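# Seat the blue-taped flask in a free shaker clamp

## Task

Put the glass flask that carries blue tape into an unoccupied clamp on the shaker so that its base sits fully down in the clamp and the clamp's spring ring encircles the flask's cone. Do not grip it with much force, lean hard on its rim, or rip the foil covering its opening. At the end, every other flask must still be seated. Do not deform any clamp legs or pry spring rings loose. Do not strike any flask hard or let any flask drop more than a few centimetres. Violating any of these conditions means failure.

## Robot and tools

ROBOT. Two arms, left_arm and right_arm, each with a two-finger gripper. Calibrated bases in the scene frame: left_arm at (+0.052, +0.393, 0) m, right_arm at (-0.032, -0.483, 0) m. left_arm's fingers can fold: a part held near the palm may be pulled inward and squeezed harder than asked, or held loosely; grip with the outer quarter of the pads near the tips. Pressing its fingertips into a surface folds them with little force felt. right_arm's fingers stay rigid.

FRAMES. Scene frame: origin at table-top height midway between the arms, +z up, +x out over the table, left_arm on the +y side (image left/right need not match). Reported end_effector_position (m), end_effector_quat_wxyz and velocities use the scene frame. Offsets you send use the current Hand target's own axes: gripper +z points along the fingers, y is the closing direction. end_effector_position is the point between the pads when closed; fingertips extend about 33 mm past it (about 9 mm when fully open).

execute_actions. Argument actions: a list of actions; each action is a list of up to 15 rows, one row per 1/30 s step; a short action repeats its final row to fill 15 steps. Every row has 18 numbers, all in [-1, 1], both arms always included: left dx, dy, dz, rx, ry, rz, gripper position, force_limit, speed, then the same nine for right. The six pose numbers are an offset from that arm's Hand target as it stood when the action began, in the hand's axes; every row counts from that same start, not from the row before, and a repeated offset moves further. Scale: 1.0 equals 0.6 m or 180 degrees; rx, ry, rz form a single rotation vector. Sending six zeros re-commands the current Hand target (useful to close a gap where the gripper settled short, or to stop pressing). Optional cameras: list of names, ["all"], or []. An empty actions list returns a full status with images.

move. target: one 18-number row as above, or a list of up to 15 such rows; every row is an offset from the Hand targets at the move's start. speed: m/s, 0.002 to 3.6, default 0.25 (turn rate capped at twice that in rad/s); one value or one per target. blend: metres of corner rounding per target, 0 means stop at each. stop_force: N, 3 to 120, ends an arm's path when its wrist sensor feels that much push against the motion; expect the real peak to exceed it, especially when fast; don't rely on it while the gripper rotates; omit it when backing off a contact. zero (only with stop_force): true re-zeros before moving. blocking=false returns early (not allowed with stop_force). In a list, keep the finger numbers the same on every row. Paths are straight, ignore obstacles, and run 0.5 s minimum and 10 s maximum. Result adds a move: line: done, off_target, moving, held or fault, plus limits=paced (pose clipped) or limits=held (steps withheld).

wait: seconds 0 to 10, arms hold their last command. stop: brakes a running move. zoom_image: camera (cam_high, cam_left_wrist, cam_right_wrist), region [x0, y0, x1, y1] in image pixels, at most 504 per side. zero_wrist_force: arm name. finished_scene: scene = the current scene number; irreversible, call only once the flask sits correctly without robot support.

GRIPPER NUMBERS. position: +1 fully open (140 mm), pads touch near -0.8, -1 closes until blocked. force_limit (slow close): about 14 N at -1, 40 N at 0, 58 N at +1. speed: gap change about 30 mm/s at -1, 140 at 0, 250 at +1. Both start at +1, and a quick close grips much harder, so for glass use low force_limit and speed -1. To leave a gripper unchanged, resend its last three numbers; 0 is itself a command. object_status: 0 moving, 1 blocked while opening, 2 blocked while closing (a grip), 3 reached target or pads met. position_measured is in counts: 3 open, ~75 at 100 mm, 139 at 60 mm, 200 at 20 mm, 230 closed.

RESULTS. Hand target is the last commanded pose after clipping (orientation is held within 32 degrees of the measured one each step). Tool commands shows current gripper commands. Wrist force/torque are in the end effector's axes, zeroed at scene start; a third line gives the peak since last shown. Joint torques include arm weight. Wrist depth: 7x7 grid of median distances (mm) ahead of each wrist camera, rows split by " / ", "-" for no value; glass may be invisible. Cameras are 896x504.

AVOID. Contact force near 150 N or joint overload stops an arm for 10 s; stiff arms can fault even slightly past a firm contact, so approach slowly. Motors heat when loaded or stretched (warning at 70 °C, braking at 85 °C). Keep the arms from touching each other or closing a gripper on the other's fingers. Don't path close to an arm's own base. Don't hit fixed things, drop or fling parts, or leave anything off the table. A loose object may be nudged occasionally, so recheck before finishing.

Each tool is called after ">>>" as name(argument=value, ...) on one line, values as JSON.

## Session

>>> execute_actions(actions=[])

Scene clock: 0.00 s.
left_arm: end_effector_position=(+0.5095, -0.2539, +0.1470) position_measured=3 object_status=3 end_effector_quat_wxyz=(-0.088, +0.768, -0.571, +0.276) | right_arm: end_effector_position=(+0.8067, -0.7366, +0.1389) position_measured=3 object_status=3 end_effector_quat_wxyz=(+0.103, +0.922, -0.169, +0.332)
Joint positions: left_arm=[-1.32 -1.085 1.526 -2.367 -1.091 3.195] | right_arm=[-0.397 -0.942 1.466 -2.804 -1.601 3.059]
Joint velocities: within noise
Joint torques (N m): no reading
Wrist force (N): no reading
Wrist torque (N m): no reading
Wrist force, peak (N): no reading
Wrist depth (mm): cam_left_wrist=[2264 440 362 318 277 246 221 / 2264 441 367 316 275 245 220 / 2393 439 360 313 280 244 223 / 2284 130 354 312 277 139 216 / - 120 368 310 272 150 93 / - 406 248 291 270 237 97 / - 436 182 218 256 240 -] | cam_right_wrist=[1263 338 347 1430 1508 849 678 / 306 313 323 1323 1360 957 705 / 289 292 302 1244 1276 995 749 / 273 133 285 1163 1202 134 749 / - 114 272 280 1147 126 95 / - 249 256 264 1101 1111 95 / - 239 245 251 1037 1037 -]
Hand target: left_arm +0.5095, -0.2539, +0.1470; -0.088, +0.768, -0.571, +0.276 | right_arm +0.8067, -0.7366, +0.1389; +0.103, +0.922, -0.169, +0.332
Tool commands: left_gripper/position=+1.0 left_gripper/force_limit=+1.0 left_gripper/speed=+1.0 right_gripper/position=+1.0 right_gripper/force_limit=+1.0 right_gripper/speed=+1.0

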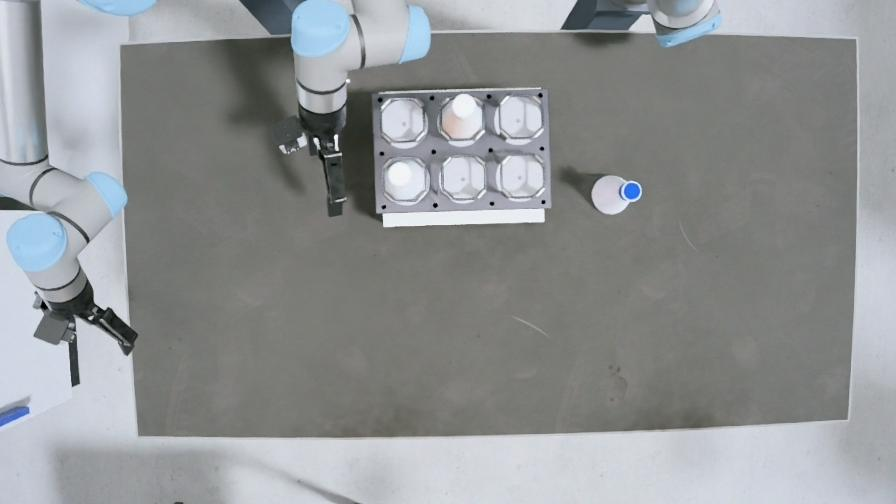

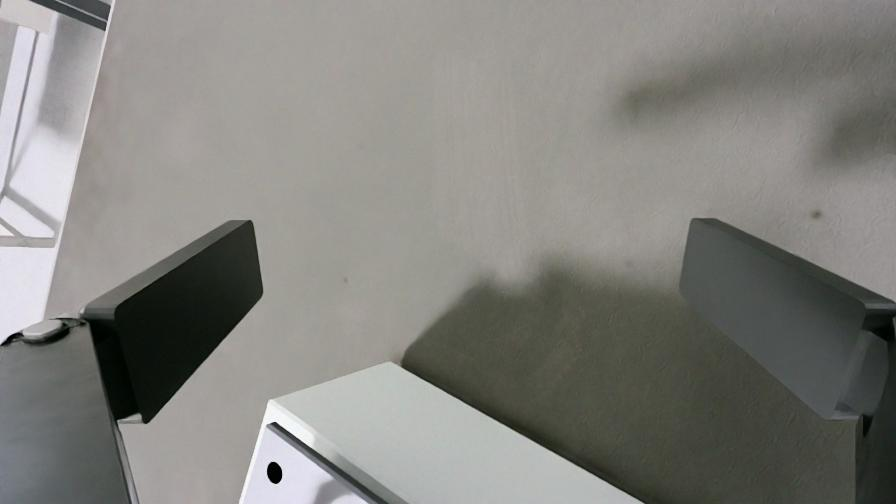

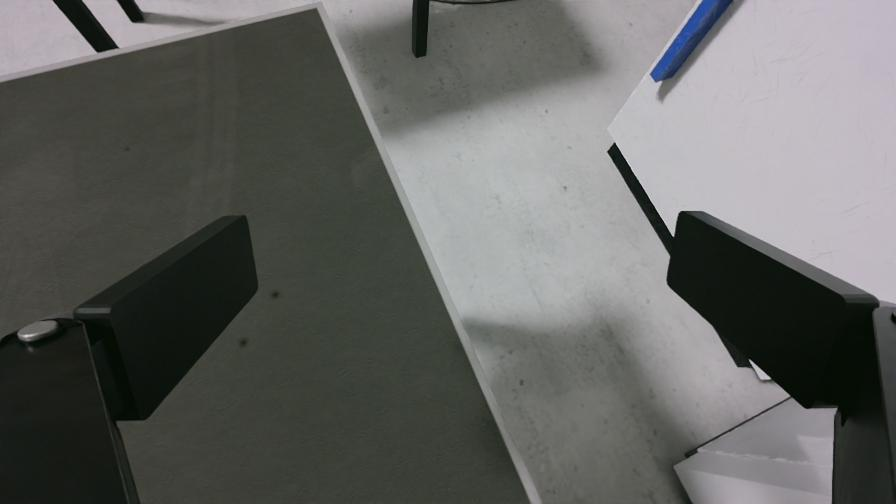

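>>> zoom_image(camera="cam_high", region=[360, 70, 570, 240])

>>> zoom_image(camera="cam_high", region=[550, 140, 690, 240])

Scaled by 2.400 from the camera's 896x504 image, which has a finer 1280x720 frame.

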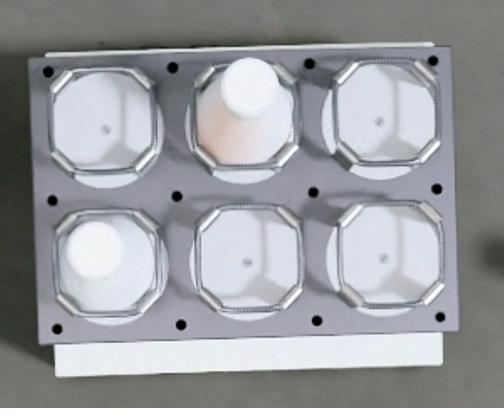

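Scaled by 3.600 from the camera's 896x504 image, which has a finer 1280x720 frame.

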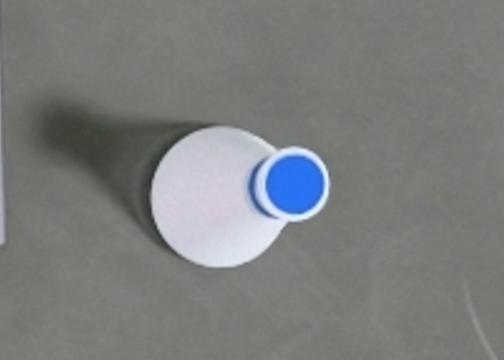

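>>> move(target=[[0.0608,-0.2215,-0.403,0,0,0,1,-1,-1,0,0,0,0,0,0,1,-1,-1],[-0.248,-0.2857,-0.5483,-0.0607,-0.1906,-0.3944,1,-1,-1,0,0,0,0,0,0,1,-1,-1]], blend=[0.05,0], speed=0.35, cameras=["all"])

Scene clock: 107.40 s.
left_arm: end_effector_position=(+0.4497, +0.0003, +0.4496) position_measured=3 object_status=3 end_effector_quat_wxyz=(+0.000, +1.000, +0.000, +0.000) | right_arm: end_effector_position=(+0.8067, -0.7366, +0.1389) position_measured=3 object_status=3 end_effector_quat_wxyz=(+0.103, +0.922, -0.169, +0.332)
Joint positions: left_arm=[-1.029 -1.341 0.852 -1.082 -1.57 2.122] | right_arm=[-0.397 -0.942 1.466 -2.804 -1.601 3.059]
Joint torques (N m): left_arm=[-0.18 -21.38 -28.44 -3.95 -0.35 -0.93] | right_arm=[-1.17 -52.54 -25.1 -4 0 0.19]
Wrist force (N): left_arm=[0.8 -1.4 0.6] | right_arm=[0.0 -0.1 0.2]
Wrist torque (N m): left_arm=[-0.31 -0.17 -0.10] | right_arm=[-0.01 -0.01 0.00]
Wrist force, peak (N): left_arm=[0.4 -2.5 -4.3] | right_arm=[0.0 -0.4 0.7]
Wrist depth (mm): cam_left_wrist=[537 536 403 403 396 546 536 / 562 555 422 419 413 566 565 / 587 595 435 447 445 613 591 / - 130 471 466 625 139 619 / - 119 658 658 1664 122 93 / - 639 1709 1698 1721 - 97 / - 601 1848 1821 1861 594 -] | cam_right_wrist=[1269 337 351 1481 1464 858 674 / 306 313 321 1352 1382 961 709 / 290 295 303 1232 1289 1007 743 / 274 133 285 1179 1220 134 754 / - 114 270 280 1147 126 95 / - 249 256 264 1091 1116 95 / - 239 244 250 1045 1032 -]
Hand target: left_arm +0.4497, +0.0002, +0.4496; +0.000, +1.000, +0.000, +0.000 | right_arm +0.8067, -0.7366, +0.1389; +0.103, +0.922, -0.169, +0.332
Off the commanded pose: left_arm 0.000 m, 0 deg | right_arm 0.000 m, 0 deg.
move: done; blend cut to 0 m at target 1
camera_calibration:
cam_left_wrist: T_world_to_cam=[[-0.0114537, -0.999866, -0.0116902, 0.0196305], [-0.949576, 0.00721272, 0.313454, 0.294775], [-0.313328, 0.014691, -0.949531, 0.710122], [0, 0, 0, 1]] pos_world=[0.502637, 0.00706931, 0.582114]

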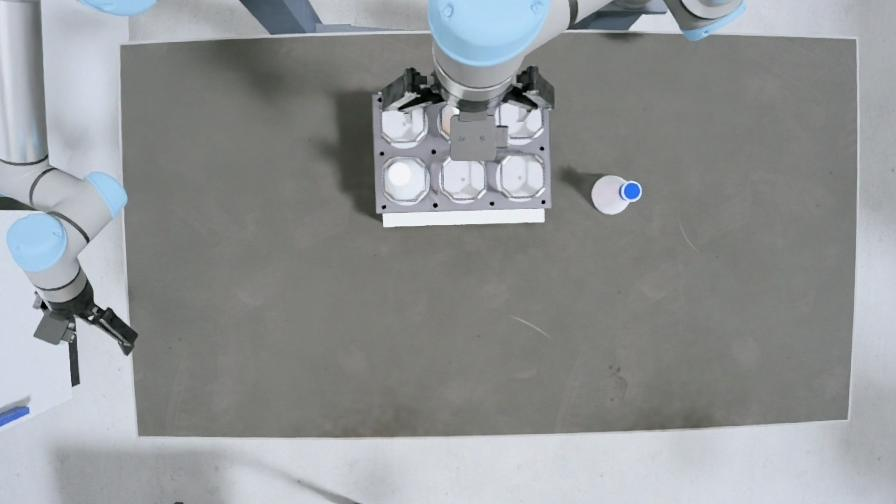

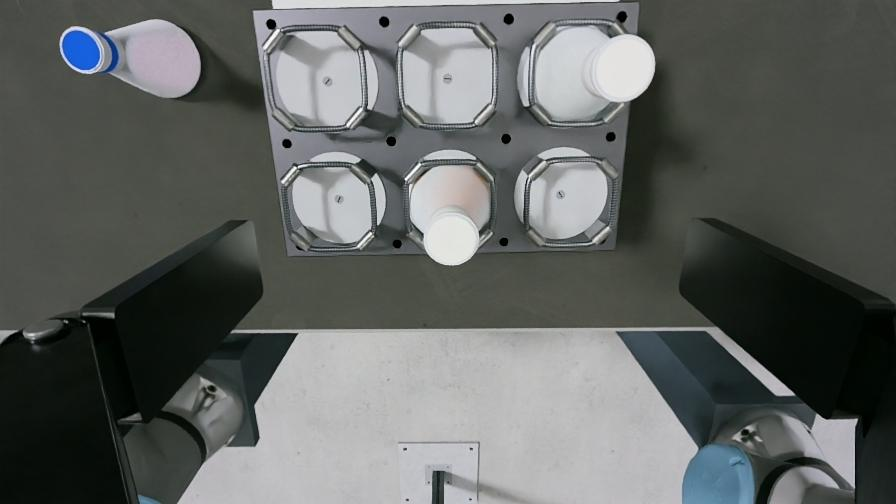

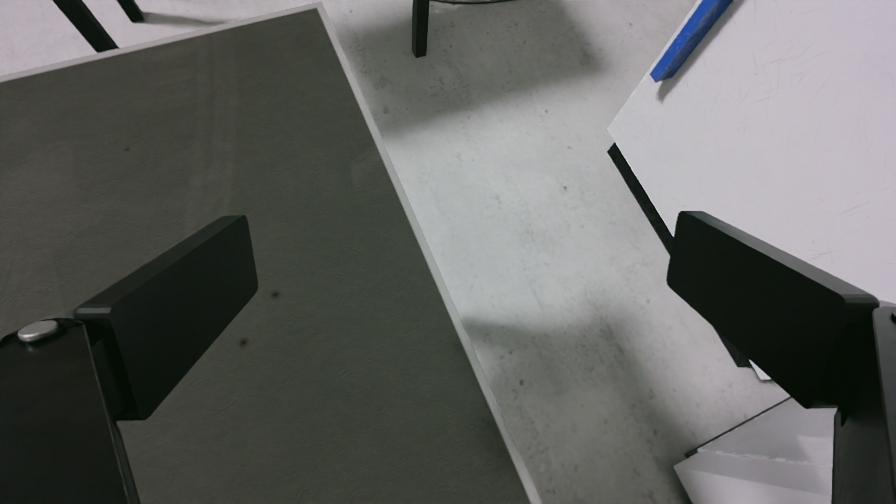

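>>> zoom_image(camera="cam_left_wrist", region=[40, 0, 240, 112])

>>> zoom_image(camera="cam_left_wrist", region=[250, 0, 670, 270])

Scaled by 2.520 from the camera's 896x504 image, which has a finer 1280x720 frame.

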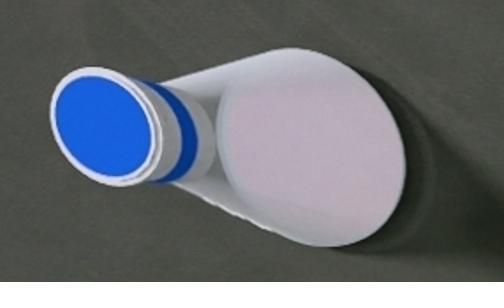

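Scaled by 1.200 from the camera's 896x504 image, which has a finer 1280x720 frame.

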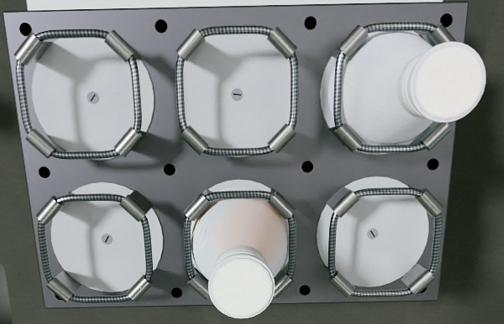

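>>> move(target=[0.2833,-0.3333,0.3167,0.278,0,0,1,-1,-1,0,0,0,0,0,0,1,-1,-1], speed=0.35, cameras=["cam_left_wrist"])

Scene clock: 237.90 s.
left_arm: end_effector_position=(+0.6197, +0.2002, +0.2597) position_measured=3 object_status=3 end_effector_quat_wxyz=(-0.423, +0.906, +0.000, +0.000) | right_arm: end_effector_position=(+0.8067, -0.7366, +0.1389) position_measured=3 object_status=3 end_effector_quat_wxyz=(+0.103, +0.922, -0.169, +0.332)
Joint positions: left_arm=[-0.846 -0.989 0.968 -0.825 -1.032 2.095] | right_arm=[-0.397 -0.942 1.466 -2.804 -1.601 3.059]
Joint torques (N m): left_arm=[-5.57 -39.71 -32.8 -2.02 2.32 0.88] | right_arm=[-0.83 -52.9 -25.45 -3.74 0.09 0]
Wrist force (N): left_arm=[1.6 0.2 -1.5] | right_arm=[0.1 -0.3 0.3]
Wrist torque (N m): left_arm=[0.03 -0.39 -0.10] | right_arm=[-0.07 -0.03 0.00]
Wrist force, peak (N): left_arm=[3.4 1.3 0.8] | right_arm=[0.0 -0.4 0.5]
Wrist depth (mm): cam_left_wrist=[2349 2185 714 472 380 311 262 / 2888 2224 2922 520 385 321 265 / 2166 2349 840 509 410 332 266 / 2645 130 941 520 415 139 230 / - 120 2792 656 463 130 93 / - 2284 3102 728 459 217 98 / - - 2538 2464 - 206 -] | cam_right_wrist=[1316 337 347 1447 1430 852 674 / 304 313 325 1338 1390 935 709 / 288 294 301 1283 1269 1007 743 / 274 133 288 1196 1179 134 756 / - 114 271 281 1141 126 95 / - 249 256 264 1072 1101 95 / - 239 245 251 1032 1024 -]
Hand target: left_arm +0.6198, +0.2001, +0.2597; -0.423, +0.906, +0.000, +0.000 | right_arm +0.8067, -0.7366, +0.1389; +0.103, +0.922, -0.169, +0.332
Off the commanded pose: left_arm 0.000 m, 0 deg | right_arm 0.000 m, 0 deg.
move: done
camera_calibration:
cam_left_wrist: T_world_to_cam=[[-0.0105614, -0.633421, -0.773735, 0.343224], [-0.949414, -0.236511, 0.20658, 0.590766], [-0.31385, 0.736777, -0.598881, 0.344852], [0, 0, 0, 1]] pos_world=[0.672738, 0.103049, 0.350049]
Images, in order (width x height): cam_left_wrist 896x504.

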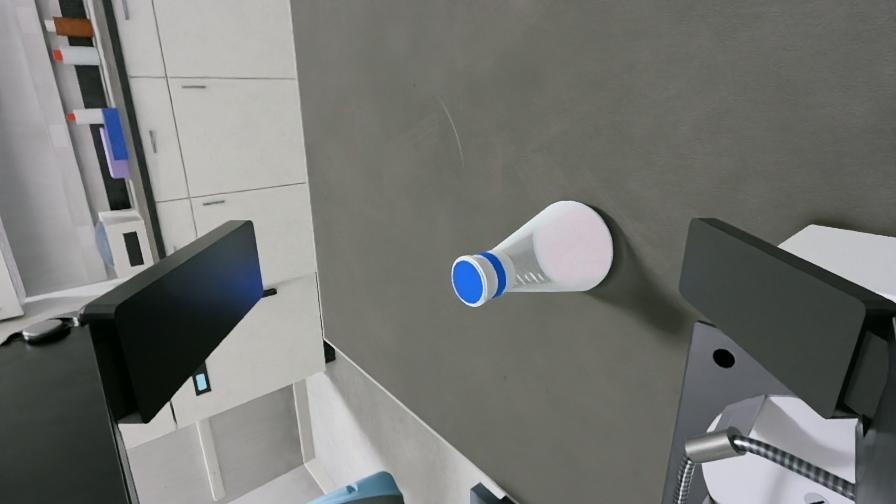

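>>> zoom_image(camera="cam_left_wrist", region=[430, 180, 640, 320])

>>> zoom_image(camera="cam_left_wrist", region=[650, 300, 896, 504])

Scaled by 2.400 from the camera's 896x504 image, which has a finer 1280x720 frame.

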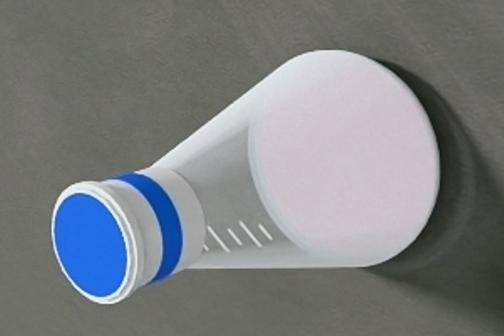

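Scaled by 2.049 from the camera's 896x504 image, which has a finer 1280x720 frame.

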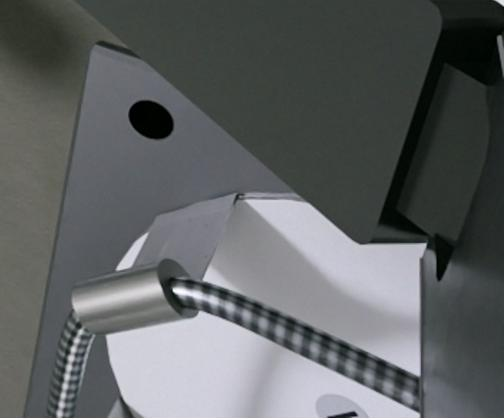

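>>> move(target=[-0.1247,-0.1323,0.2087,-0.278,0,0,1,-1,-1,0,0,0,0,0,0,1,-1,-1], speed=0.3, cameras=["cam_left_wrist"])

Scene clock: 369.87 s.
left_arm: end_effector_position=(+0.5450, +0.3471, +0.2400) position_measured=3 object_status=3 end_effector_quat_wxyz=(+0.000, +1.000, +0.000, +0.000) | right_arm: end_effector_position=(+0.8067, -0.7366, +0.1389) position_measured=3 object_status=3 end_effector_quat_wxyz=(+0.103, +0.922, -0.169, +0.332)
Joint positions: left_arm=[-0.374 -1.602 1.695 -1.664 -1.571 2.776] | right_arm=[-0.397 -0.942 1.466 -2.804 -1.601 3.059]
Joint torques (N m): left_arm=[6.54 -20.28 -31.61 -3.88 -1.18 1.32] | right_arm=[-0.71 -52.72 -25.31 -3.64 -0.03 0.06]
Wrist force (N): left_arm=[0.9 -1.3 0.7] | right_arm=[0.1 0.0 0.3]
Wrist torque (N m): left_arm=[-0.30 -0.20 0.10] | right_arm=[-0.01 -0.02 0.00]
Wrist force, peak (N): left_arm=[2.0 1.9 -2.6] | right_arm=[0.3 -0.4 0.6]
Wrist depth (mm): cam_left_wrist=[340 340 341 341 344 341 337 / 356 356 357 357 359 352 251 / 369 375 377 365 377 338 234 / 396 140 398 397 398 139 243 / - 120 420 424 421 140 93 / - 446 442 447 447 370 97 / - 475 479 477 477 475 -] | cam_right_wrist=[1296 343 348 1430 1472 864 678 / 304 314 325 1345 1390 950 709 / 288 297 304 1257 1310 991 747 / 273 133 285 1185 1202 134 752 / - 113 270 278 1141 126 95 / - 248 257 263 1091 1116 95 / - 239 244 250 1041 1016 -]
Hand target: left_arm +0.5450, +0.3471, +0.2400; +0.000, +1.000, +0.000, +0.000 | right_arm +0.8067, -0.7366, +0.1389; +0.103, +0.922, -0.169, +0.332
Off the commanded pose: left_arm 0.000 m, 0 deg | right_arm 0.000 m, 0 deg.
move: done
camera_calibration:
cam_left_wrist: T_world_to_cam=[[-0.0111097, -0.999867, -0.0119138, 0.364903], [-0.949538, 0.00681405, 0.313578, 0.448572], [-0.313455, 0.0147964, -0.949488, 0.535793], [0, 0, 0, 1]] pos_world=[0.597937, 0.35387, 0.372414]
Images, in order (width x height): cam_left_wrist 896x504.

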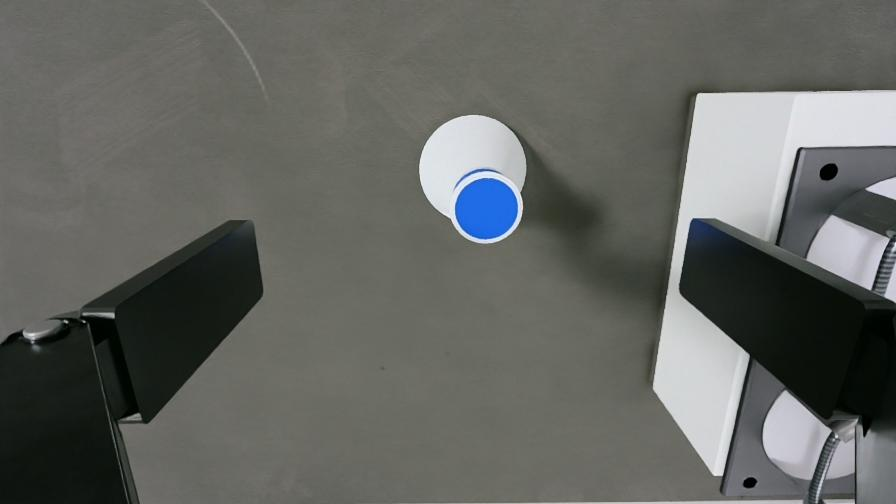

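>>> move(target=[-0.0067,0.0197,0.125,0,0,0,1,-1,-1,0,0,0,0,0,0,1,-1,-1], speed=0.15, cameras=["cam_left_wrist"])

Scene clock: 422.37 s.
left_arm: end_effector_position=(+0.5410, +0.3352, +0.1650) position_measured=3 object_status=3 end_effector_quat_wxyz=(+0.000, +1.000, +0.000, +0.000) | right_arm: end_effector_position=(+0.8067, -0.7366, +0.1389) position_measured=3 object_status=3 end_effector_quat_wxyz=(+0.103, +0.922, -0.169, +0.332)
Joint positions: left_arm=[-0.4 -1.575 1.863 -1.86 -1.571 2.75] | right_arm=[-0.397 -0.942 1.466 -2.804 -1.601 3.059]
Joint torques (N m): left_arm=[9.09 -31.3 -25.38 -4.41 1.27 1.3] | right_arm=[-0.09 -54.35 -24.73 -3.76 0.28 -0.05]
Wrist force (N): left_arm=[0.8 -1.0 0.6] | right_arm=[0.1 -0.1 0.3]
Wrist torque (N m): left_arm=[-0.23 -0.19 0.12] | right_arm=[-0.02 -0.03 0.00]
Wrist force, peak (N): left_arm=[0.7 -0.8 2.6] | right_arm=[0.3 -0.6 0.4]
Wrist depth (mm): cam_left_wrist=[270 271 269 273 273 270 273 / 284 285 288 283 285 284 220 / 298 297 301 289 301 297 210 / 316 130 316 169 318 150 201 / - 120 337 336 336 140 93 / - 355 356 357 351 348 97 / - 377 380 380 387 323 -] | cam_right_wrist=[1289 341 346 1422 1517 867 672 / 302 312 322 1331 1406 932 711 / 287 294 302 1257 1323 1003 752 / 275 133 286 1168 1179 134 754 / - 114 270 280 1157 126 95 / - 249 258 264 1091 1091 95 / - 239 247 250 1032 1024 -]
Hand target: left_arm +0.5410, +0.3353, +0.1650; +0.000, +1.000, +0.000, +0.000 | right_arm +0.8067, -0.7366, +0.1389; +0.103, +0.922, -0.169, +0.332
Off the commanded pose: left_arm 0.000 m, 0 deg | right_arm 0.000 m, 0 deg.
move: done
camera_calibration:
cam_left_wrist: T_world_to_cam=[[-0.0113288, -0.999868, -0.0116259, 0.352112], [-0.949507, 0.00711107, 0.313665, 0.468322], [-0.313541, 0.0145923, -0.949463, 0.463648], [0, 0, 0, 1]] pos_world=[0.594037, 0.34197, 0.297414]
Images, in order (width x height): cam_left_wrist 896x504.

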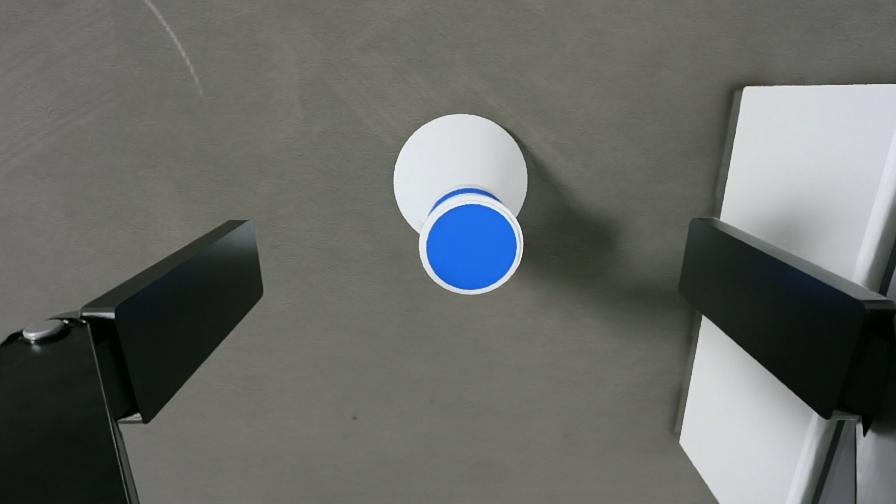

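>>> move(target=[[0,0.0017,0.025,0,0,0,1,-1,-1,0,0,0,0,0,0,1,-1,-1],[0,0.0017,0.025,0,0,0,-1,-1,-1,0,0,0,0,0,0,1,-1,-1]], speed=0.08, cameras=["cam_left_wrist"])

Scene clock: 450.40 s.
left_arm: end_effector_position=(+0.5411, +0.3342, +0.1500) position_measured=173 object_status=2 end_effector_quat_wxyz=(+0.000, +1.000, +0.000, +0.000) | right_arm: end_effector_position=(+0.8067, -0.7366, +0.1389) position_measured=3 object_status=3 end_effector_quat_wxyz=(+0.103, +0.922, -0.169, +0.332)
Joint positions: left_arm=[-0.402 -1.563 1.892 -1.9 -1.571 2.748] | right_arm=[-0.397 -0.942 1.466 -2.804 -1.601 3.059]
Joint torques (N m): left_arm=[3.6 -30.29 -34.35 -3.81 1.18 1.12] | right_arm=[-1.62 -52.55 -24.77 -3.37 0.33 0.09]
Wrist force (N): left_arm=[0.3 -1.2 -1.4] | right_arm=[0.1 -0.2 0.1]
Wrist torque (N m): left_arm=[-0.22 -0.17 0.11] | right_arm=[-0.05 -0.02 0.00]
Wrist force, peak (N): left_arm=[0.2 -1.3 -1.3] | right_arm=[0.5 -0.5 0.3]
Wrist depth (mm): cam_left_wrist=[257 257 261 258 259 260 257 / 270 270 271 268 271 273 208 / 284 284 286 273 285 283 209 / 298 296 297 151 154 298 210 / 317 77 88 158 113 92 201 / - 69 - 340 - 76 68 / - - - 360 - - 66] | cam_right_wrist=[1289 336 348 1430 1481 849 678 / 306 314 322 1345 1382 935 717 / 287 296 304 1263 1316 995 749 / 274 133 289 1202 1196 134 747 / - 114 270 281 1174 126 95 / - 249 257 264 1082 1121 95 / - 240 244 250 1041 1028 -]
Hand target: left_arm +0.5411, +0.3342, +0.1500; +0.000, +1.000, +0.000, +0.000 | right_arm +0.8067, -0.7366, +0.1389; +0.103, +0.922, -0.169, +0.332
Off the commanded pose: left_arm 0.000 m, 0 deg | right_arm 0.000 m, 0 deg.
move: done
camera_calibration:
cam_left_wrist: T_world_to_cam=[[-0.0111997, -0.99987, -0.0115659, 0.350946], [-0.949567, 0.00701004, 0.313485, 0.473123], [-0.313363, 0.0144935, -0.949523, 0.44946], [0, 0, 0, 1]] pos_world=[0.594037, 0.34107, 0.282514]
Images, in order (width x height): cam_left_wrist 896x504.

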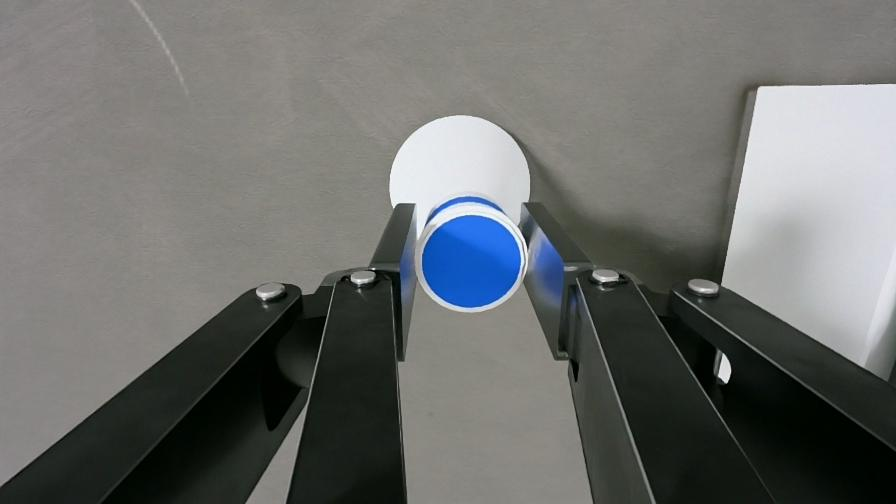

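>>> move(target=[0,0,-0.05,0,0,0,-1,-1,-1,0,0,0,0,0,0,1,-1,-1], speed=0.06, cameras=["cam_left_wrist"])

Scene clock: 462.97 s.
left_arm: end_effector_position=(+0.5411, +0.3342, +0.1801) position_measured=173 object_status=2 end_effector_quat_wxyz=(+0.000, +1.000, +0.000, +0.001) | right_arm: end_effector_position=(+0.8067, -0.7366, +0.1389) position_measured=3 object_status=3 end_effector_quat_wxyz=(+0.103, +0.922, -0.169, +0.332)
Joint positions: left_arm=[-0.402 -1.585 1.833 -1.82 -1.571 2.748] | right_arm=[-0.397 -0.942 1.466 -2.804 -1.601 3.059]
Joint torques (N m): left_arm=[3.39 -13.87 -11.38 -4.79 1.04 0.95] | right_arm=[-0.1 -53.64 -25.99 -3.41 0.12 -0.23]
Wrist force (N): left_arm=[0.8 -1.2 1.7] | right_arm=[0.3 -0.2 0.3]
Wrist torque (N m): left_arm=[-0.26 -0.18 0.11] | right_arm=[-0.04 -0.06 0.00]
Wrist force, peak (N): left_arm=[0.6 -0.9 3.1] | right_arm=[0.4 -0.2 0.5]
Wrist depth (mm): cam_left_wrist=[284 285 285 287 287 287 287 / 300 299 300 297 301 296 219 / 315 316 315 274 317 295 209 / 333 332 329 151 139 275 213 / 349 77 88 160 113 92 196 / - 69 - 377 - 76 68 / - - - 400 - - 66] | cam_right_wrist=[1303 336 348 1414 1517 843 674 / 305 312 323 1338 1398 946 711 / 291 294 300 1276 1269 1007 756 / 274 133 285 1141 1226 134 756 / - 114 271 281 1147 126 95 / - 249 257 264 1101 1101 95 / - 239 244 251 1041 1024 -]
Hand target: left_arm +0.5410, +0.3342, +0.1800; +0.000, +1.000, +0.000, +0.000 | right_arm +0.8067, -0.7366, +0.1389; +0.103, +0.922, -0.169, +0.332
Off the commanded pose: left_arm 0.000 m, 0 deg | right_arm 0.000 m, 0 deg.
move: done
camera_calibration:
cam_left_wrist: T_world_to_cam=[[-0.0112579, -0.999871, -0.0114423, 0.35129], [-0.949666, 0.00710866, 0.313184, 0.463806], [-0.313062, 0.0143921, -0.949624, 0.477929], [0, 0, 0, 1]] pos_world=[0.594037, 0.34107, 0.312615]
Images, in order (width x height): cam_left_wrist 896x504.

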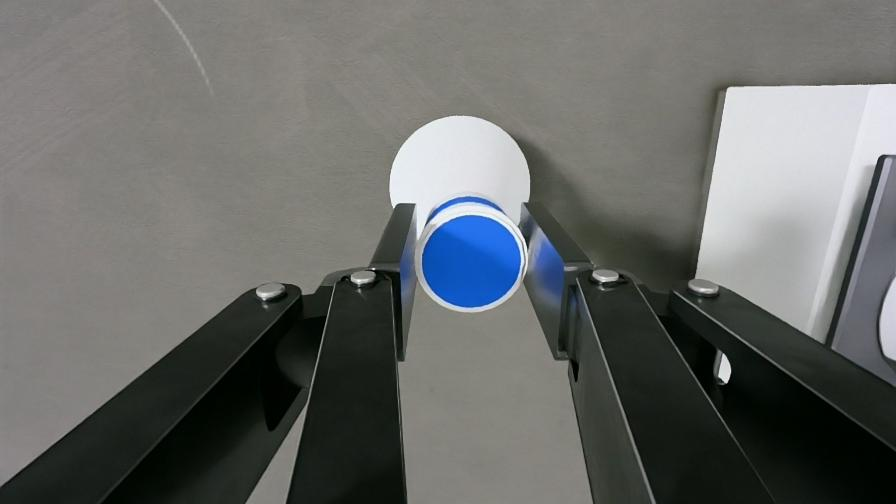

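>>> move(target=[[0.1983,0.157,-0.0667,0,0,0,-1,-1,-1,0,0,0,0,0,0,1,-1,-1],[0.2067,0.557,-0.0667,0,0,0,-1,-1,-1,0,0,0,0,0,0,1,-1,-1],[0.1317,0.8237,-0.0667,0,0,0,-1,-1,-1,0,0,0,0,0,0,1,-1,-1]], blend=[0.06,0.06,0], speed=0.15, cameras=["cam_high","cam_left_wrist"])

Scene clock: 498.43 s.
left_arm: end_effector_position=(+0.6200, -0.1599, +0.2202) position_measured=173 object_status=2 end_effector_quat_wxyz=(+0.000, +1.000, +0.000, +0.000) | right_arm: end_effector_position=(+0.8067, -0.7366, +0.1389) position_measured=3 object_status=3 end_effector_quat_wxyz=(+0.103, +0.922, -0.169, +0.332)
Joint positions: left_arm=[-0.949 -0.805 0.646 -1.412 -1.57 2.201] | right_arm=[-0.397 -0.942 1.466 -2.804 -1.601 3.059]
Joint torques (N m): left_arm=[0.31 -56.74 -20.58 -4.27 -1.15 0.39] | right_arm=[-0.27 -52.42 -24.31 -3.49 0.38 0.02]
Wrist force (N): left_arm=[1.2 -1.3 1.9] | right_arm=[0.1 -0.2 0.4]
Wrist torque (N m): left_arm=[-0.28 -0.21 -0.10] | right_arm=[-0.05 -0.04 0.00]
Wrist force, peak (N): left_arm=[-1.5 -2.6 2.5] | right_arm=[0.2 -0.5 0.5]
Wrist depth (mm): cam_left_wrist=[321 321 323 323 323 324 321 / 337 338 338 261 338 340 344 / 351 351 353 270 356 350 357 / 255 254 252 151 152 382 379 / 239 77 87 238 113 92 396 / - 69 - 251 - 76 68 / - - - 277 - - 66] | cam_right_wrist=[1289 337 349 1464 1526 864 674 / 305 317 324 1338 1398 950 711 / 287 291 303 1257 1296 1016 743 / 274 133 287 1196 1226 134 754 / - 113 271 280 1185 126 95 / - 249 256 263 1101 1101 95 / - 240 244 251 1037 1020 -]
Hand target: left_arm +0.6200, -0.1600, +0.2203; +0.000, +1.000, +0.000, +0.000 | right_arm +0.8067, -0.7366, +0.1389; +0.103, +0.922, -0.169, +0.332
Off the commanded pose: left_arm 0.000 m, 0 deg | right_arm 0.000 m, 0 deg.
move: done
camera_calibration:
cam_left_wrist: T_world_to_cam=[[-0.0112324, -0.999869, -0.0116604, -0.141437], [-0.949567, 0.00701142, 0.313486, 0.529597], [-0.313363, 0.0145935, -0.949521, 0.548049], [0, 0, 0, 1]] pos_world=[0.673037, -0.15313, 0.352714]
Images, in order (width x height): cam_high 896x504, cam_left_wrist 896x504.

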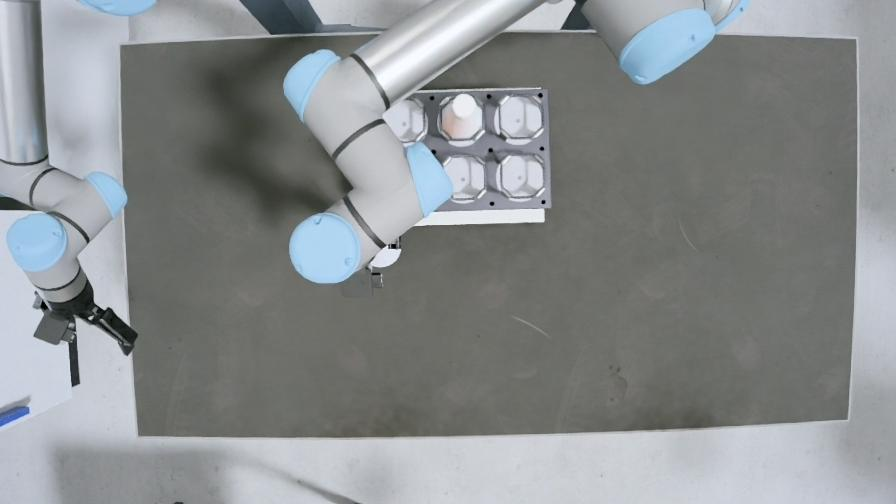

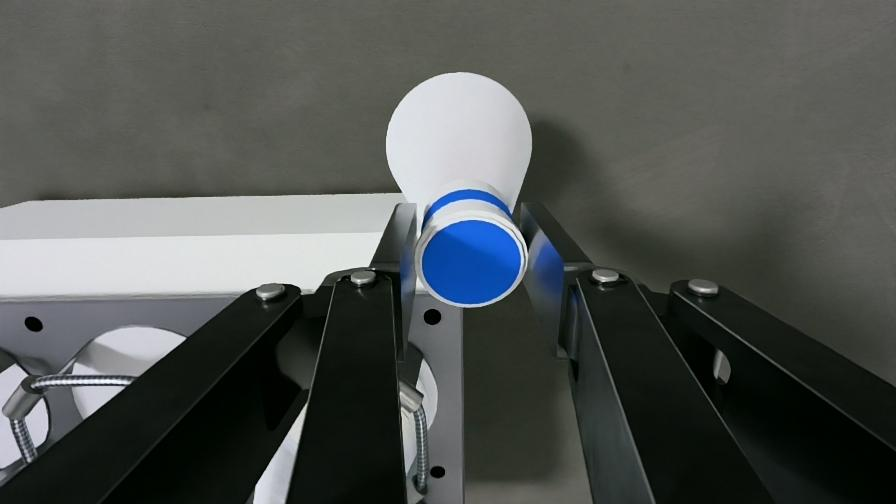

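>>> move(target=[0,0,0.075,0,-0.0567,0,-1,-1,-1,0,0,0,0,0,0,1,-1,-1], speed=0.08, cameras=["cam_left_wrist"])

Scene clock: 550.13 s.
left_arm: end_effector_position=(+0.6202, -0.1599, +0.1753) position_measured=173 object_status=2 end_effector_quat_wxyz=(+0.000, +0.996, +0.000, -0.088) | right_arm: end_effector_position=(+0.8067, -0.7366, +0.1389) position_measured=3 object_status=3 end_effector_quat_wxyz=(+0.103, +0.922, -0.169, +0.332)
Joint positions: left_arm=[-0.895 -0.652 0.467 -1.273 -1.708 2.263] | right_arm=[-0.397 -0.942 1.466 -2.804 -1.601 3.059]
Joint torques (N m): left_arm=[-8.54 -65.73 -11.19 -4.13 1.35 -1.32] | right_arm=[0 -53.2 -24.66 -3.58 0.3 -0.01]
Wrist force (N): left_arm=[2.5 -0.8 1.7] | right_arm=[0.4 -0.4 0.3]
Wrist torque (N m): left_arm=[-0.20 -0.41 -0.12] | right_arm=[-0.09 -0.10 0.00]
Wrist force, peak (N): left_arm=[3.0 -1.0 2.2] | right_arm=[0.3 -0.2 0.5]
Wrist depth (mm): cam_left_wrist=[269 269 269 263 271 271 271 / 289 291 290 254 291 292 292 / 280 276 270 272 315 315 317 / 212 212 208 150 151 345 345 / 202 77 87 200 113 92 370 / - 69 - 225 - 76 68 / - - - 256 - - 66] | cam_right_wrist=[1296 337 348 1464 1447 858 672 / 306 311 324 1360 1398 935 705 / 288 294 302 1244 1303 1007 745 / 274 133 285 1185 1232 134 749 / - 114 270 281 1157 126 95 / - 249 256 264 1091 1106 95 / - 239 245 250 1016 1032 -]
Hand target: left_arm +0.6200, -0.1600, +0.1753; +0.000, +0.996, +0.000, -0.089 | right_arm +0.8067, -0.7366, +0.1389; +0.103, +0.922, -0.169, +0.332
Off the commanded pose: left_arm 0.000 m, 0 deg | right_arm 0.000 m, 0 deg.
move: done
camera_calibration:
cam_left_wrist: T_world_to_cam=[[-0.0130717, -0.99987, -0.00939863, -0.14123], [-0.878999, 0.00700991, 0.476772, 0.471407], [-0.476644, 0.0144936, -0.878977, 0.594287], [0, 0, 0, 1]] pos_world=[0.695784, -0.15313, 0.296284]
Images, in order (width x height): cam_left_wrist 896x504.

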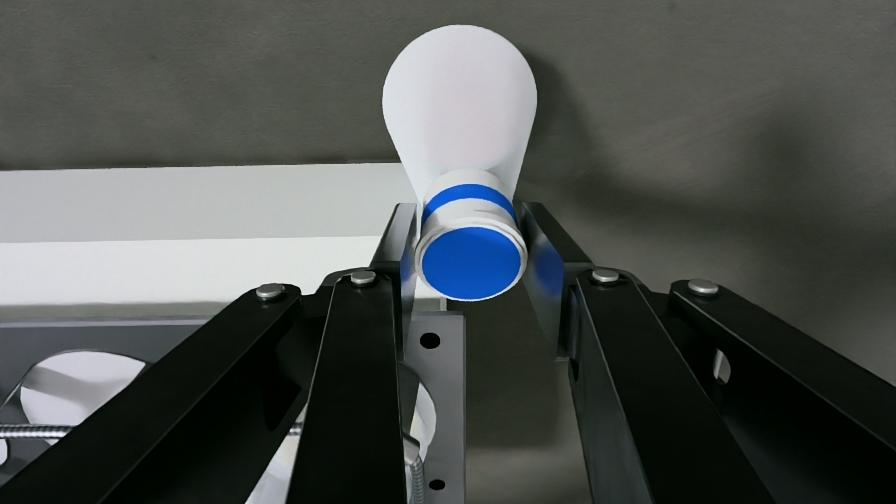

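>>> wait(seconds=0.5, cameras=["cam_left_wrist"])

Scene clock: 586.20 s.
left_arm: end_effector_position=(+0.6200, -0.1600, +0.1753) position_measured=173 object_status=2 end_effector_quat_wxyz=(+0.000, +0.996, +0.000, -0.089) | right_arm: end_effector_position=(+0.8067, -0.7366, +0.1389) position_measured=3 object_status=3 end_effector_quat_wxyz=(+0.103, +0.922, -0.169, +0.332)
Joint positions: left_arm=[-0.895 -0.652 0.467 -1.273 -1.708 2.263] | right_arm=[-0.397 -0.942 1.466 -2.804 -1.601 3.059]
Joint torques (N m): left_arm=[-8.44 -67.83 -12.27 -2.31 -1.54 -1.47] | right_arm=[-1.86 -52.57 -23.94 -2.95 0.47 -0.23]
Wrist force (N): left_arm=[2.0 -1.1 1.2] | right_arm=[0.1 -0.1 0.2]
Wrist torque (N m): left_arm=[-0.21 -0.31 -0.12] | right_arm=[-0.02 -0.02 0.00]
Wrist force, peak (N): left_arm=[2.6 -1.2 1.7] | right_arm=[0.2 -0.6 0.3]
Wrist depth (mm): cam_left_wrist=[269 269 271 263 270 270 270 / 290 290 290 254 290 292 292 / 279 276 271 269 323 313 314 / 212 212 209 150 139 344 343 / 202 77 88 200 113 92 371 / - 69 - 216 - 76 68 / - - - 250 - - 66] | cam_right_wrist=[1276 338 348 1430 1490 870 680 / 306 312 322 1367 1438 932 707 / 288 294 303 1269 1310 1007 752 / 273 133 287 1185 1190 134 752 / - 114 272 280 1157 126 95 / - 248 257 262 1091 1106 95 / - 240 245 250 1037 1024 -]
Hand target: left_arm +0.6200, -0.1600, +0.1753; +0.000, +0.996, +0.000, -0.089 | right_arm +0.8067, -0.7366, +0.1389; +0.103, +0.922, -0.169, +0.332
Tool commands: left_gripper/position=-1.0 left_gripper/force_limit=-1.0 left_gripper/speed=-1.0 right_gripper/position=+1.0 right_gripper/force_limit=-1.0 right_gripper/speed=-1.0
Off the commanded pose: left_arm 0.000 m, 0 deg | right_arm 0.000 m, 0 deg.
wait: 0.50 s; at rest from the start
camera_calibration:
cam_left_wrist: T_world_to_cam=[[-0.0132085, -0.999868, -0.00943607, -0.141226], [-0.878957, 0.00711103, 0.476849, 0.471282], [-0.476719, 0.0145923, -0.878935, 0.594295], [0, 0, 0, 1]] pos_world=[0.695683, -0.15323, 0.296284]
Images, in order (width x height): cam_left_wrist 896x504.

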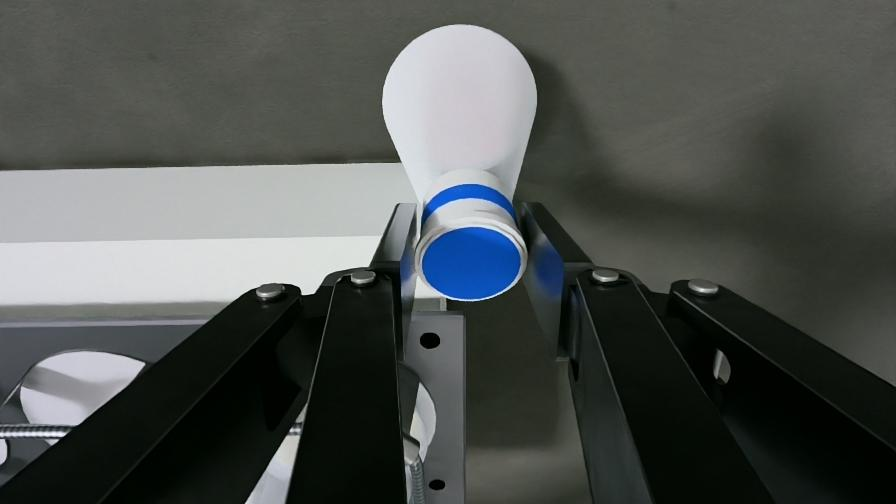

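>>> move(target=[0.0738,-0.0167,-0.0132,0,0,0,-1,-1,-1,0,0,0,0,0,0,1,-1,-1], speed=0.05, cameras=["cam_high","cam_left_wrist"])

Scene clock: 671.03 s.
left_arm: end_effector_position=(+0.6645, -0.1495, +0.1749) position_measured=173 object_status=2 end_effector_quat_wxyz=(+0.004, +0.996, +0.000, -0.085) | right_arm: end_effector_position=(+0.8067, -0.7366, +0.1389) position_measured=3 object_status=3 end_effector_quat_wxyz=(+0.103, +0.922, -0.169, +0.332)
Joint positions: left_arm=[-0.847 -0.433 0.035 -1.065 -1.702 2.31] | right_arm=[-0.397 -0.942 1.466 -2.804 -1.601 3.059]
Joint torques (N m): left_arm=[-9.21 -54.78 -34.74 -2.03 -1.08 -1.15] | right_arm=[-0.39 -54.01 -25.06 -3.21 0.34 -0.05]
Wrist force (N): left_arm=[1.9 -1.2 1.3] | right_arm=[0.1 -0.3 0.1]
Wrist torque (N m): left_arm=[-0.22 -0.36 -0.14] | right_arm=[-0.07 -0.03 0.00]
Wrist force, peak (N): left_arm=[2.7 -1.6 1.2] | right_arm=[0.4 -0.4 0.5]
Wrist depth (mm): cam_left_wrist=[268 268 270 266 271 274 272 / 289 288 289 255 291 293 288 / 310 312 313 277 314 316 317 / 294 292 290 151 152 343 345 / 234 77 88 232 113 92 372 / - 69 - 225 - 76 68 / - - - 235 - - 66] | cam_right_wrist=[1283 336 349 1438 1499 867 669 / 305 317 322 1360 1375 950 707 / 289 295 303 1283 1276 999 749 / 274 133 286 1179 1214 134 747 / - 114 271 280 1157 126 95 / - 249 258 265 1082 1101 95 / - 240 245 251 1041 1020 -]
Hand target: left_arm +0.6650, -0.1500, +0.1752; +0.000, +0.996, +0.000, -0.089 | right_arm +0.8067, -0.7366, +0.1389; +0.103, +0.922, -0.169, +0.332
Off the commanded pose: left_arm 0.001 m, 1 deg | right_arm 0.000 m, 0 deg.
elbow stopped short (left arm): the move would have taken joint 3 (elbow) straighter than the controller allows.
move: done
camera_calibration:
cam_left_wrist: T_world_to_cam=[[-0.011881, -0.999926, -0.0026928, -0.132139], [-0.882533, 0.00922004, 0.47016, 0.514393], [-0.4701, 0.00796246, -0.882577, 0.610274], [0, 0, 0, 1]] pos_world=[0.739289, -0.141731, 0.296411]
Images, in order (width x height): cam_high 896x504, cam_left_wrist 896x504.

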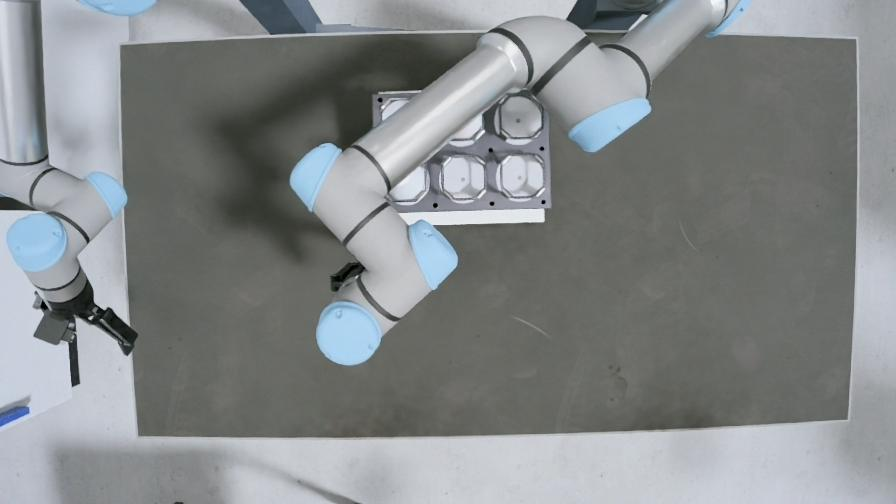

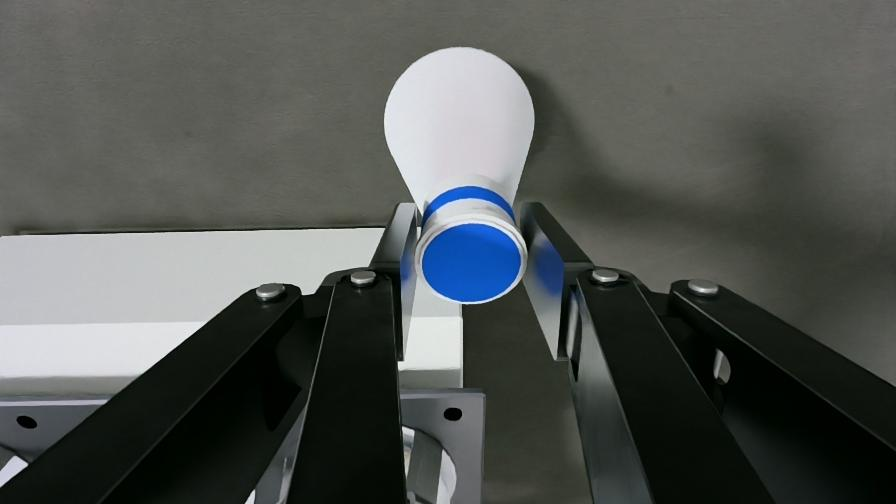

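>>> move(target=[0,0,0,0,0.0567,0,-1,-1,-1,0,0,0,0,0,0,1,-1,-1], speed=0.1, cameras=["cam_left_wrist"])

Scene clock: 705.00 s.
left_arm: end_effector_position=(+0.6649, -0.1500, +0.1753) position_measured=173 object_status=2 end_effector_quat_wxyz=(+0.000, +1.000, +0.000, +0.000) | right_arm: end_effector_position=(+0.8067, -0.7366, +0.1389) position_measured=3 object_status=3 end_effector_quat_wxyz=(+0.103, +0.922, -0.169, +0.332)
Joint positions: left_arm=[-0.897 -0.725 0.617 -1.464 -1.57 2.253] | right_arm=[-0.397 -0.942 1.466 -2.804 -1.601 3.059]
Joint torques (N m): left_arm=[9.46 -51.54 -29.46 -3.8 -0.25 1.73] | right_arm=[-1.13 -53.47 -24.69 -3.32 0.56 -0.41]
Wrist force (N): left_arm=[1.1 -1.1 1.9] | right_arm=[-0.1 -0.1 0.2]
Wrist torque (N m): left_arm=[-0.24 -0.27 0.11] | right_arm=[-0.03 0.00 0.00]
Wrist force, peak (N): left_arm=[2.1 -1.5 2.0] | right_arm=[0.0 -0.4 0.6]
Wrist depth (mm): cam_left_wrist=[279 281 280 281 281 282 281 / 293 295 295 261 295 296 296 / 309 310 310 273 311 311 313 / 323 324 324 151 139 329 329 / 253 77 87 221 113 92 342 / - 69 - 226 - 76 68 / - - - 208 - - 66] | cam_right_wrist=[1283 338 347 1438 1499 855 674 / 306 312 328 1316 1406 950 711 / 287 297 302 1269 1250 1020 747 / 272 123 285 1163 1202 134 747 / - 113 272 281 1152 126 95 / - 249 257 263 1087 1106 95 / - 239 244 258 1024 1045 -]
Hand target: left_arm +0.6650, -0.1500, +0.1752; +0.000, +1.000, +0.000, +0.000 | right_arm +0.8067, -0.7366, +0.1389; +0.103, +0.922, -0.169, +0.332
Off the commanded pose: left_arm 0.000 m, 0 deg | right_arm 0.000 m, 0 deg.
move: done
camera_calibration:
cam_left_wrist: T_world_to_cam=[[-0.0113292, -0.999868, -0.0116258, -0.1315], [-0.949507, 0.00711152, 0.313665, 0.586186], [-0.313541, 0.0145923, -0.949463, 0.519355], [0, 0, 0, 1]] pos_world=[0.717937, -0.14323, 0.307714]
Images, in order (width x height): cam_left_wrist 896x504.

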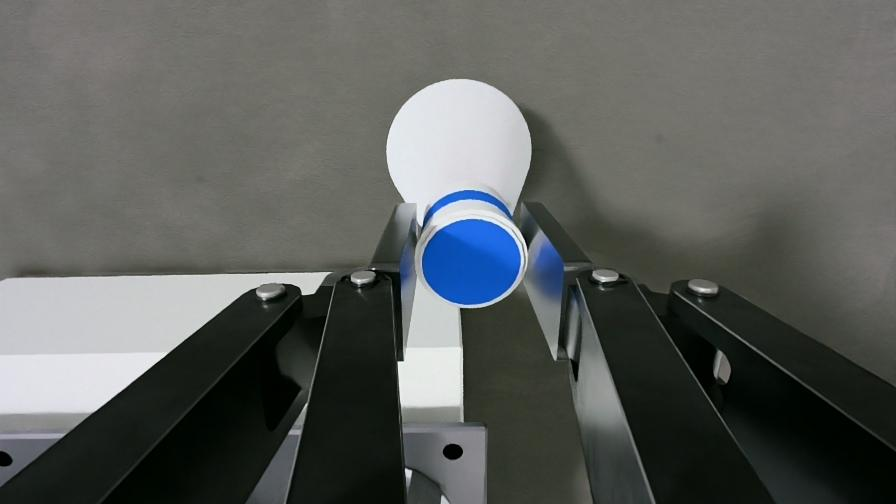

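>>> move(target=[0,0,0.0417,0,0,0,-1,-1,-1,0,0,0,0,0,0,1,-1,-1], speed=0.012, stop_force=3, cameras=["cam_left_wrist"])

Scene clock: 722.07 s.
left_arm: end_effector_position=(+0.6651, -0.1500, +0.1534) position_measured=173 object_status=2 end_effector_quat_wxyz=(+0.000, +1.000, +0.000, +0.000) | right_arm: end_effector_position=(+0.8067, -0.7366, +0.1389) position_measured=3 object_status=3 end_effector_quat_wxyz=(+0.103, +0.922, -0.169, +0.332)
Joint positions: left_arm=[-0.897 -0.731 0.684 -1.525 -1.57 2.253] | right_arm=[-0.397 -0.942 1.466 -2.804 -1.601 3.059]
Joint torques (N m): left_arm=[4.77 -47.82 -37.19 -4.33 0.2 1.56] | right_arm=[-2.59 -53.37 -23.79 -2.98 0.59 -0.3]
Wrist force (N): left_arm=[1.1 -1.3 2.0] | right_arm=[0.0 -0.2 0.2]
Wrist torque (N m): left_arm=[-0.27 -0.27 0.09] | right_arm=[-0.05 -0.02 0.00]
Wrist force, peak (N): left_arm=[2.1 -1.5 -6.3] | right_arm=[0.2 -0.5 0.4]
Wrist depth (mm): cam_left_wrist=[260 260 260 260 262 261 259 / 274 273 274 266 274 274 277 / 288 288 288 273 288 286 289 / 303 305 301 151 153 305 304 / 253 77 88 244 113 92 319 / - 69 - 208 - 76 68 / - - - 188 - - 66] | cam_right_wrist=[1303 338 347 1455 1499 861 667 / 305 312 323 1345 1375 928 711 / 289 297 301 1250 1263 999 749 / 273 133 286 1174 1232 134 745 / - 114 270 281 1136 126 95 / - 244 258 262 1077 1111 95 / - 240 246 250 1037 1024 -]
Hand target: left_arm +0.6650, -0.1500, +0.1534; +0.000, +1.000, +0.000, +0.000 (not the last commanded pose) | right_arm +0.8067, -0.7366, +0.1389; +0.103, +0.922, -0.169, +0.332
Off the commanded pose: left_arm 0.003 m, 0 deg | right_arm 0.000 m, 0 deg.
move: contact (left_arm)
camera_calibration:
cam_left_wrist: T_world_to_cam=[[-0.0112333, -0.999869, -0.0116595, -0.131712], [-0.949537, 0.00701125, 0.313575, 0.593151], [-0.313453, 0.0145936, -0.949492, 0.498632], [0, 0, 0, 1]] pos_world=[0.718037, -0.14313, 0.285914]
Images, in order (width x height): cam_left_wrist 896x504.

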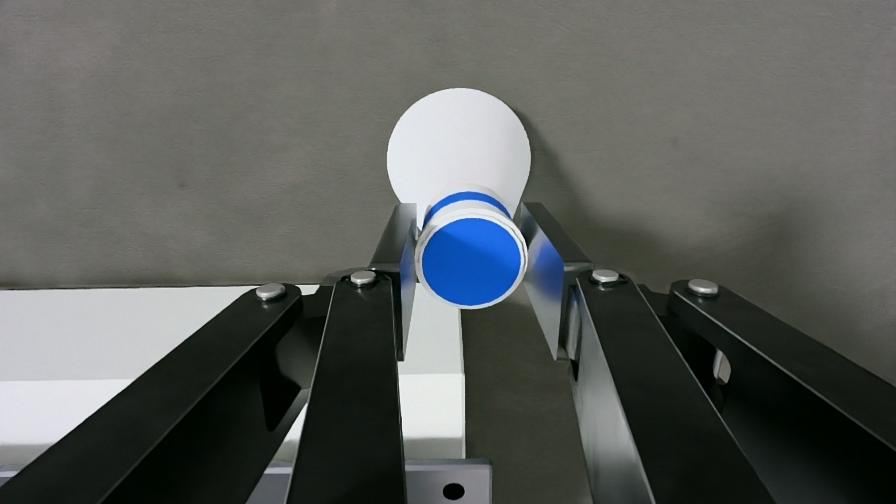

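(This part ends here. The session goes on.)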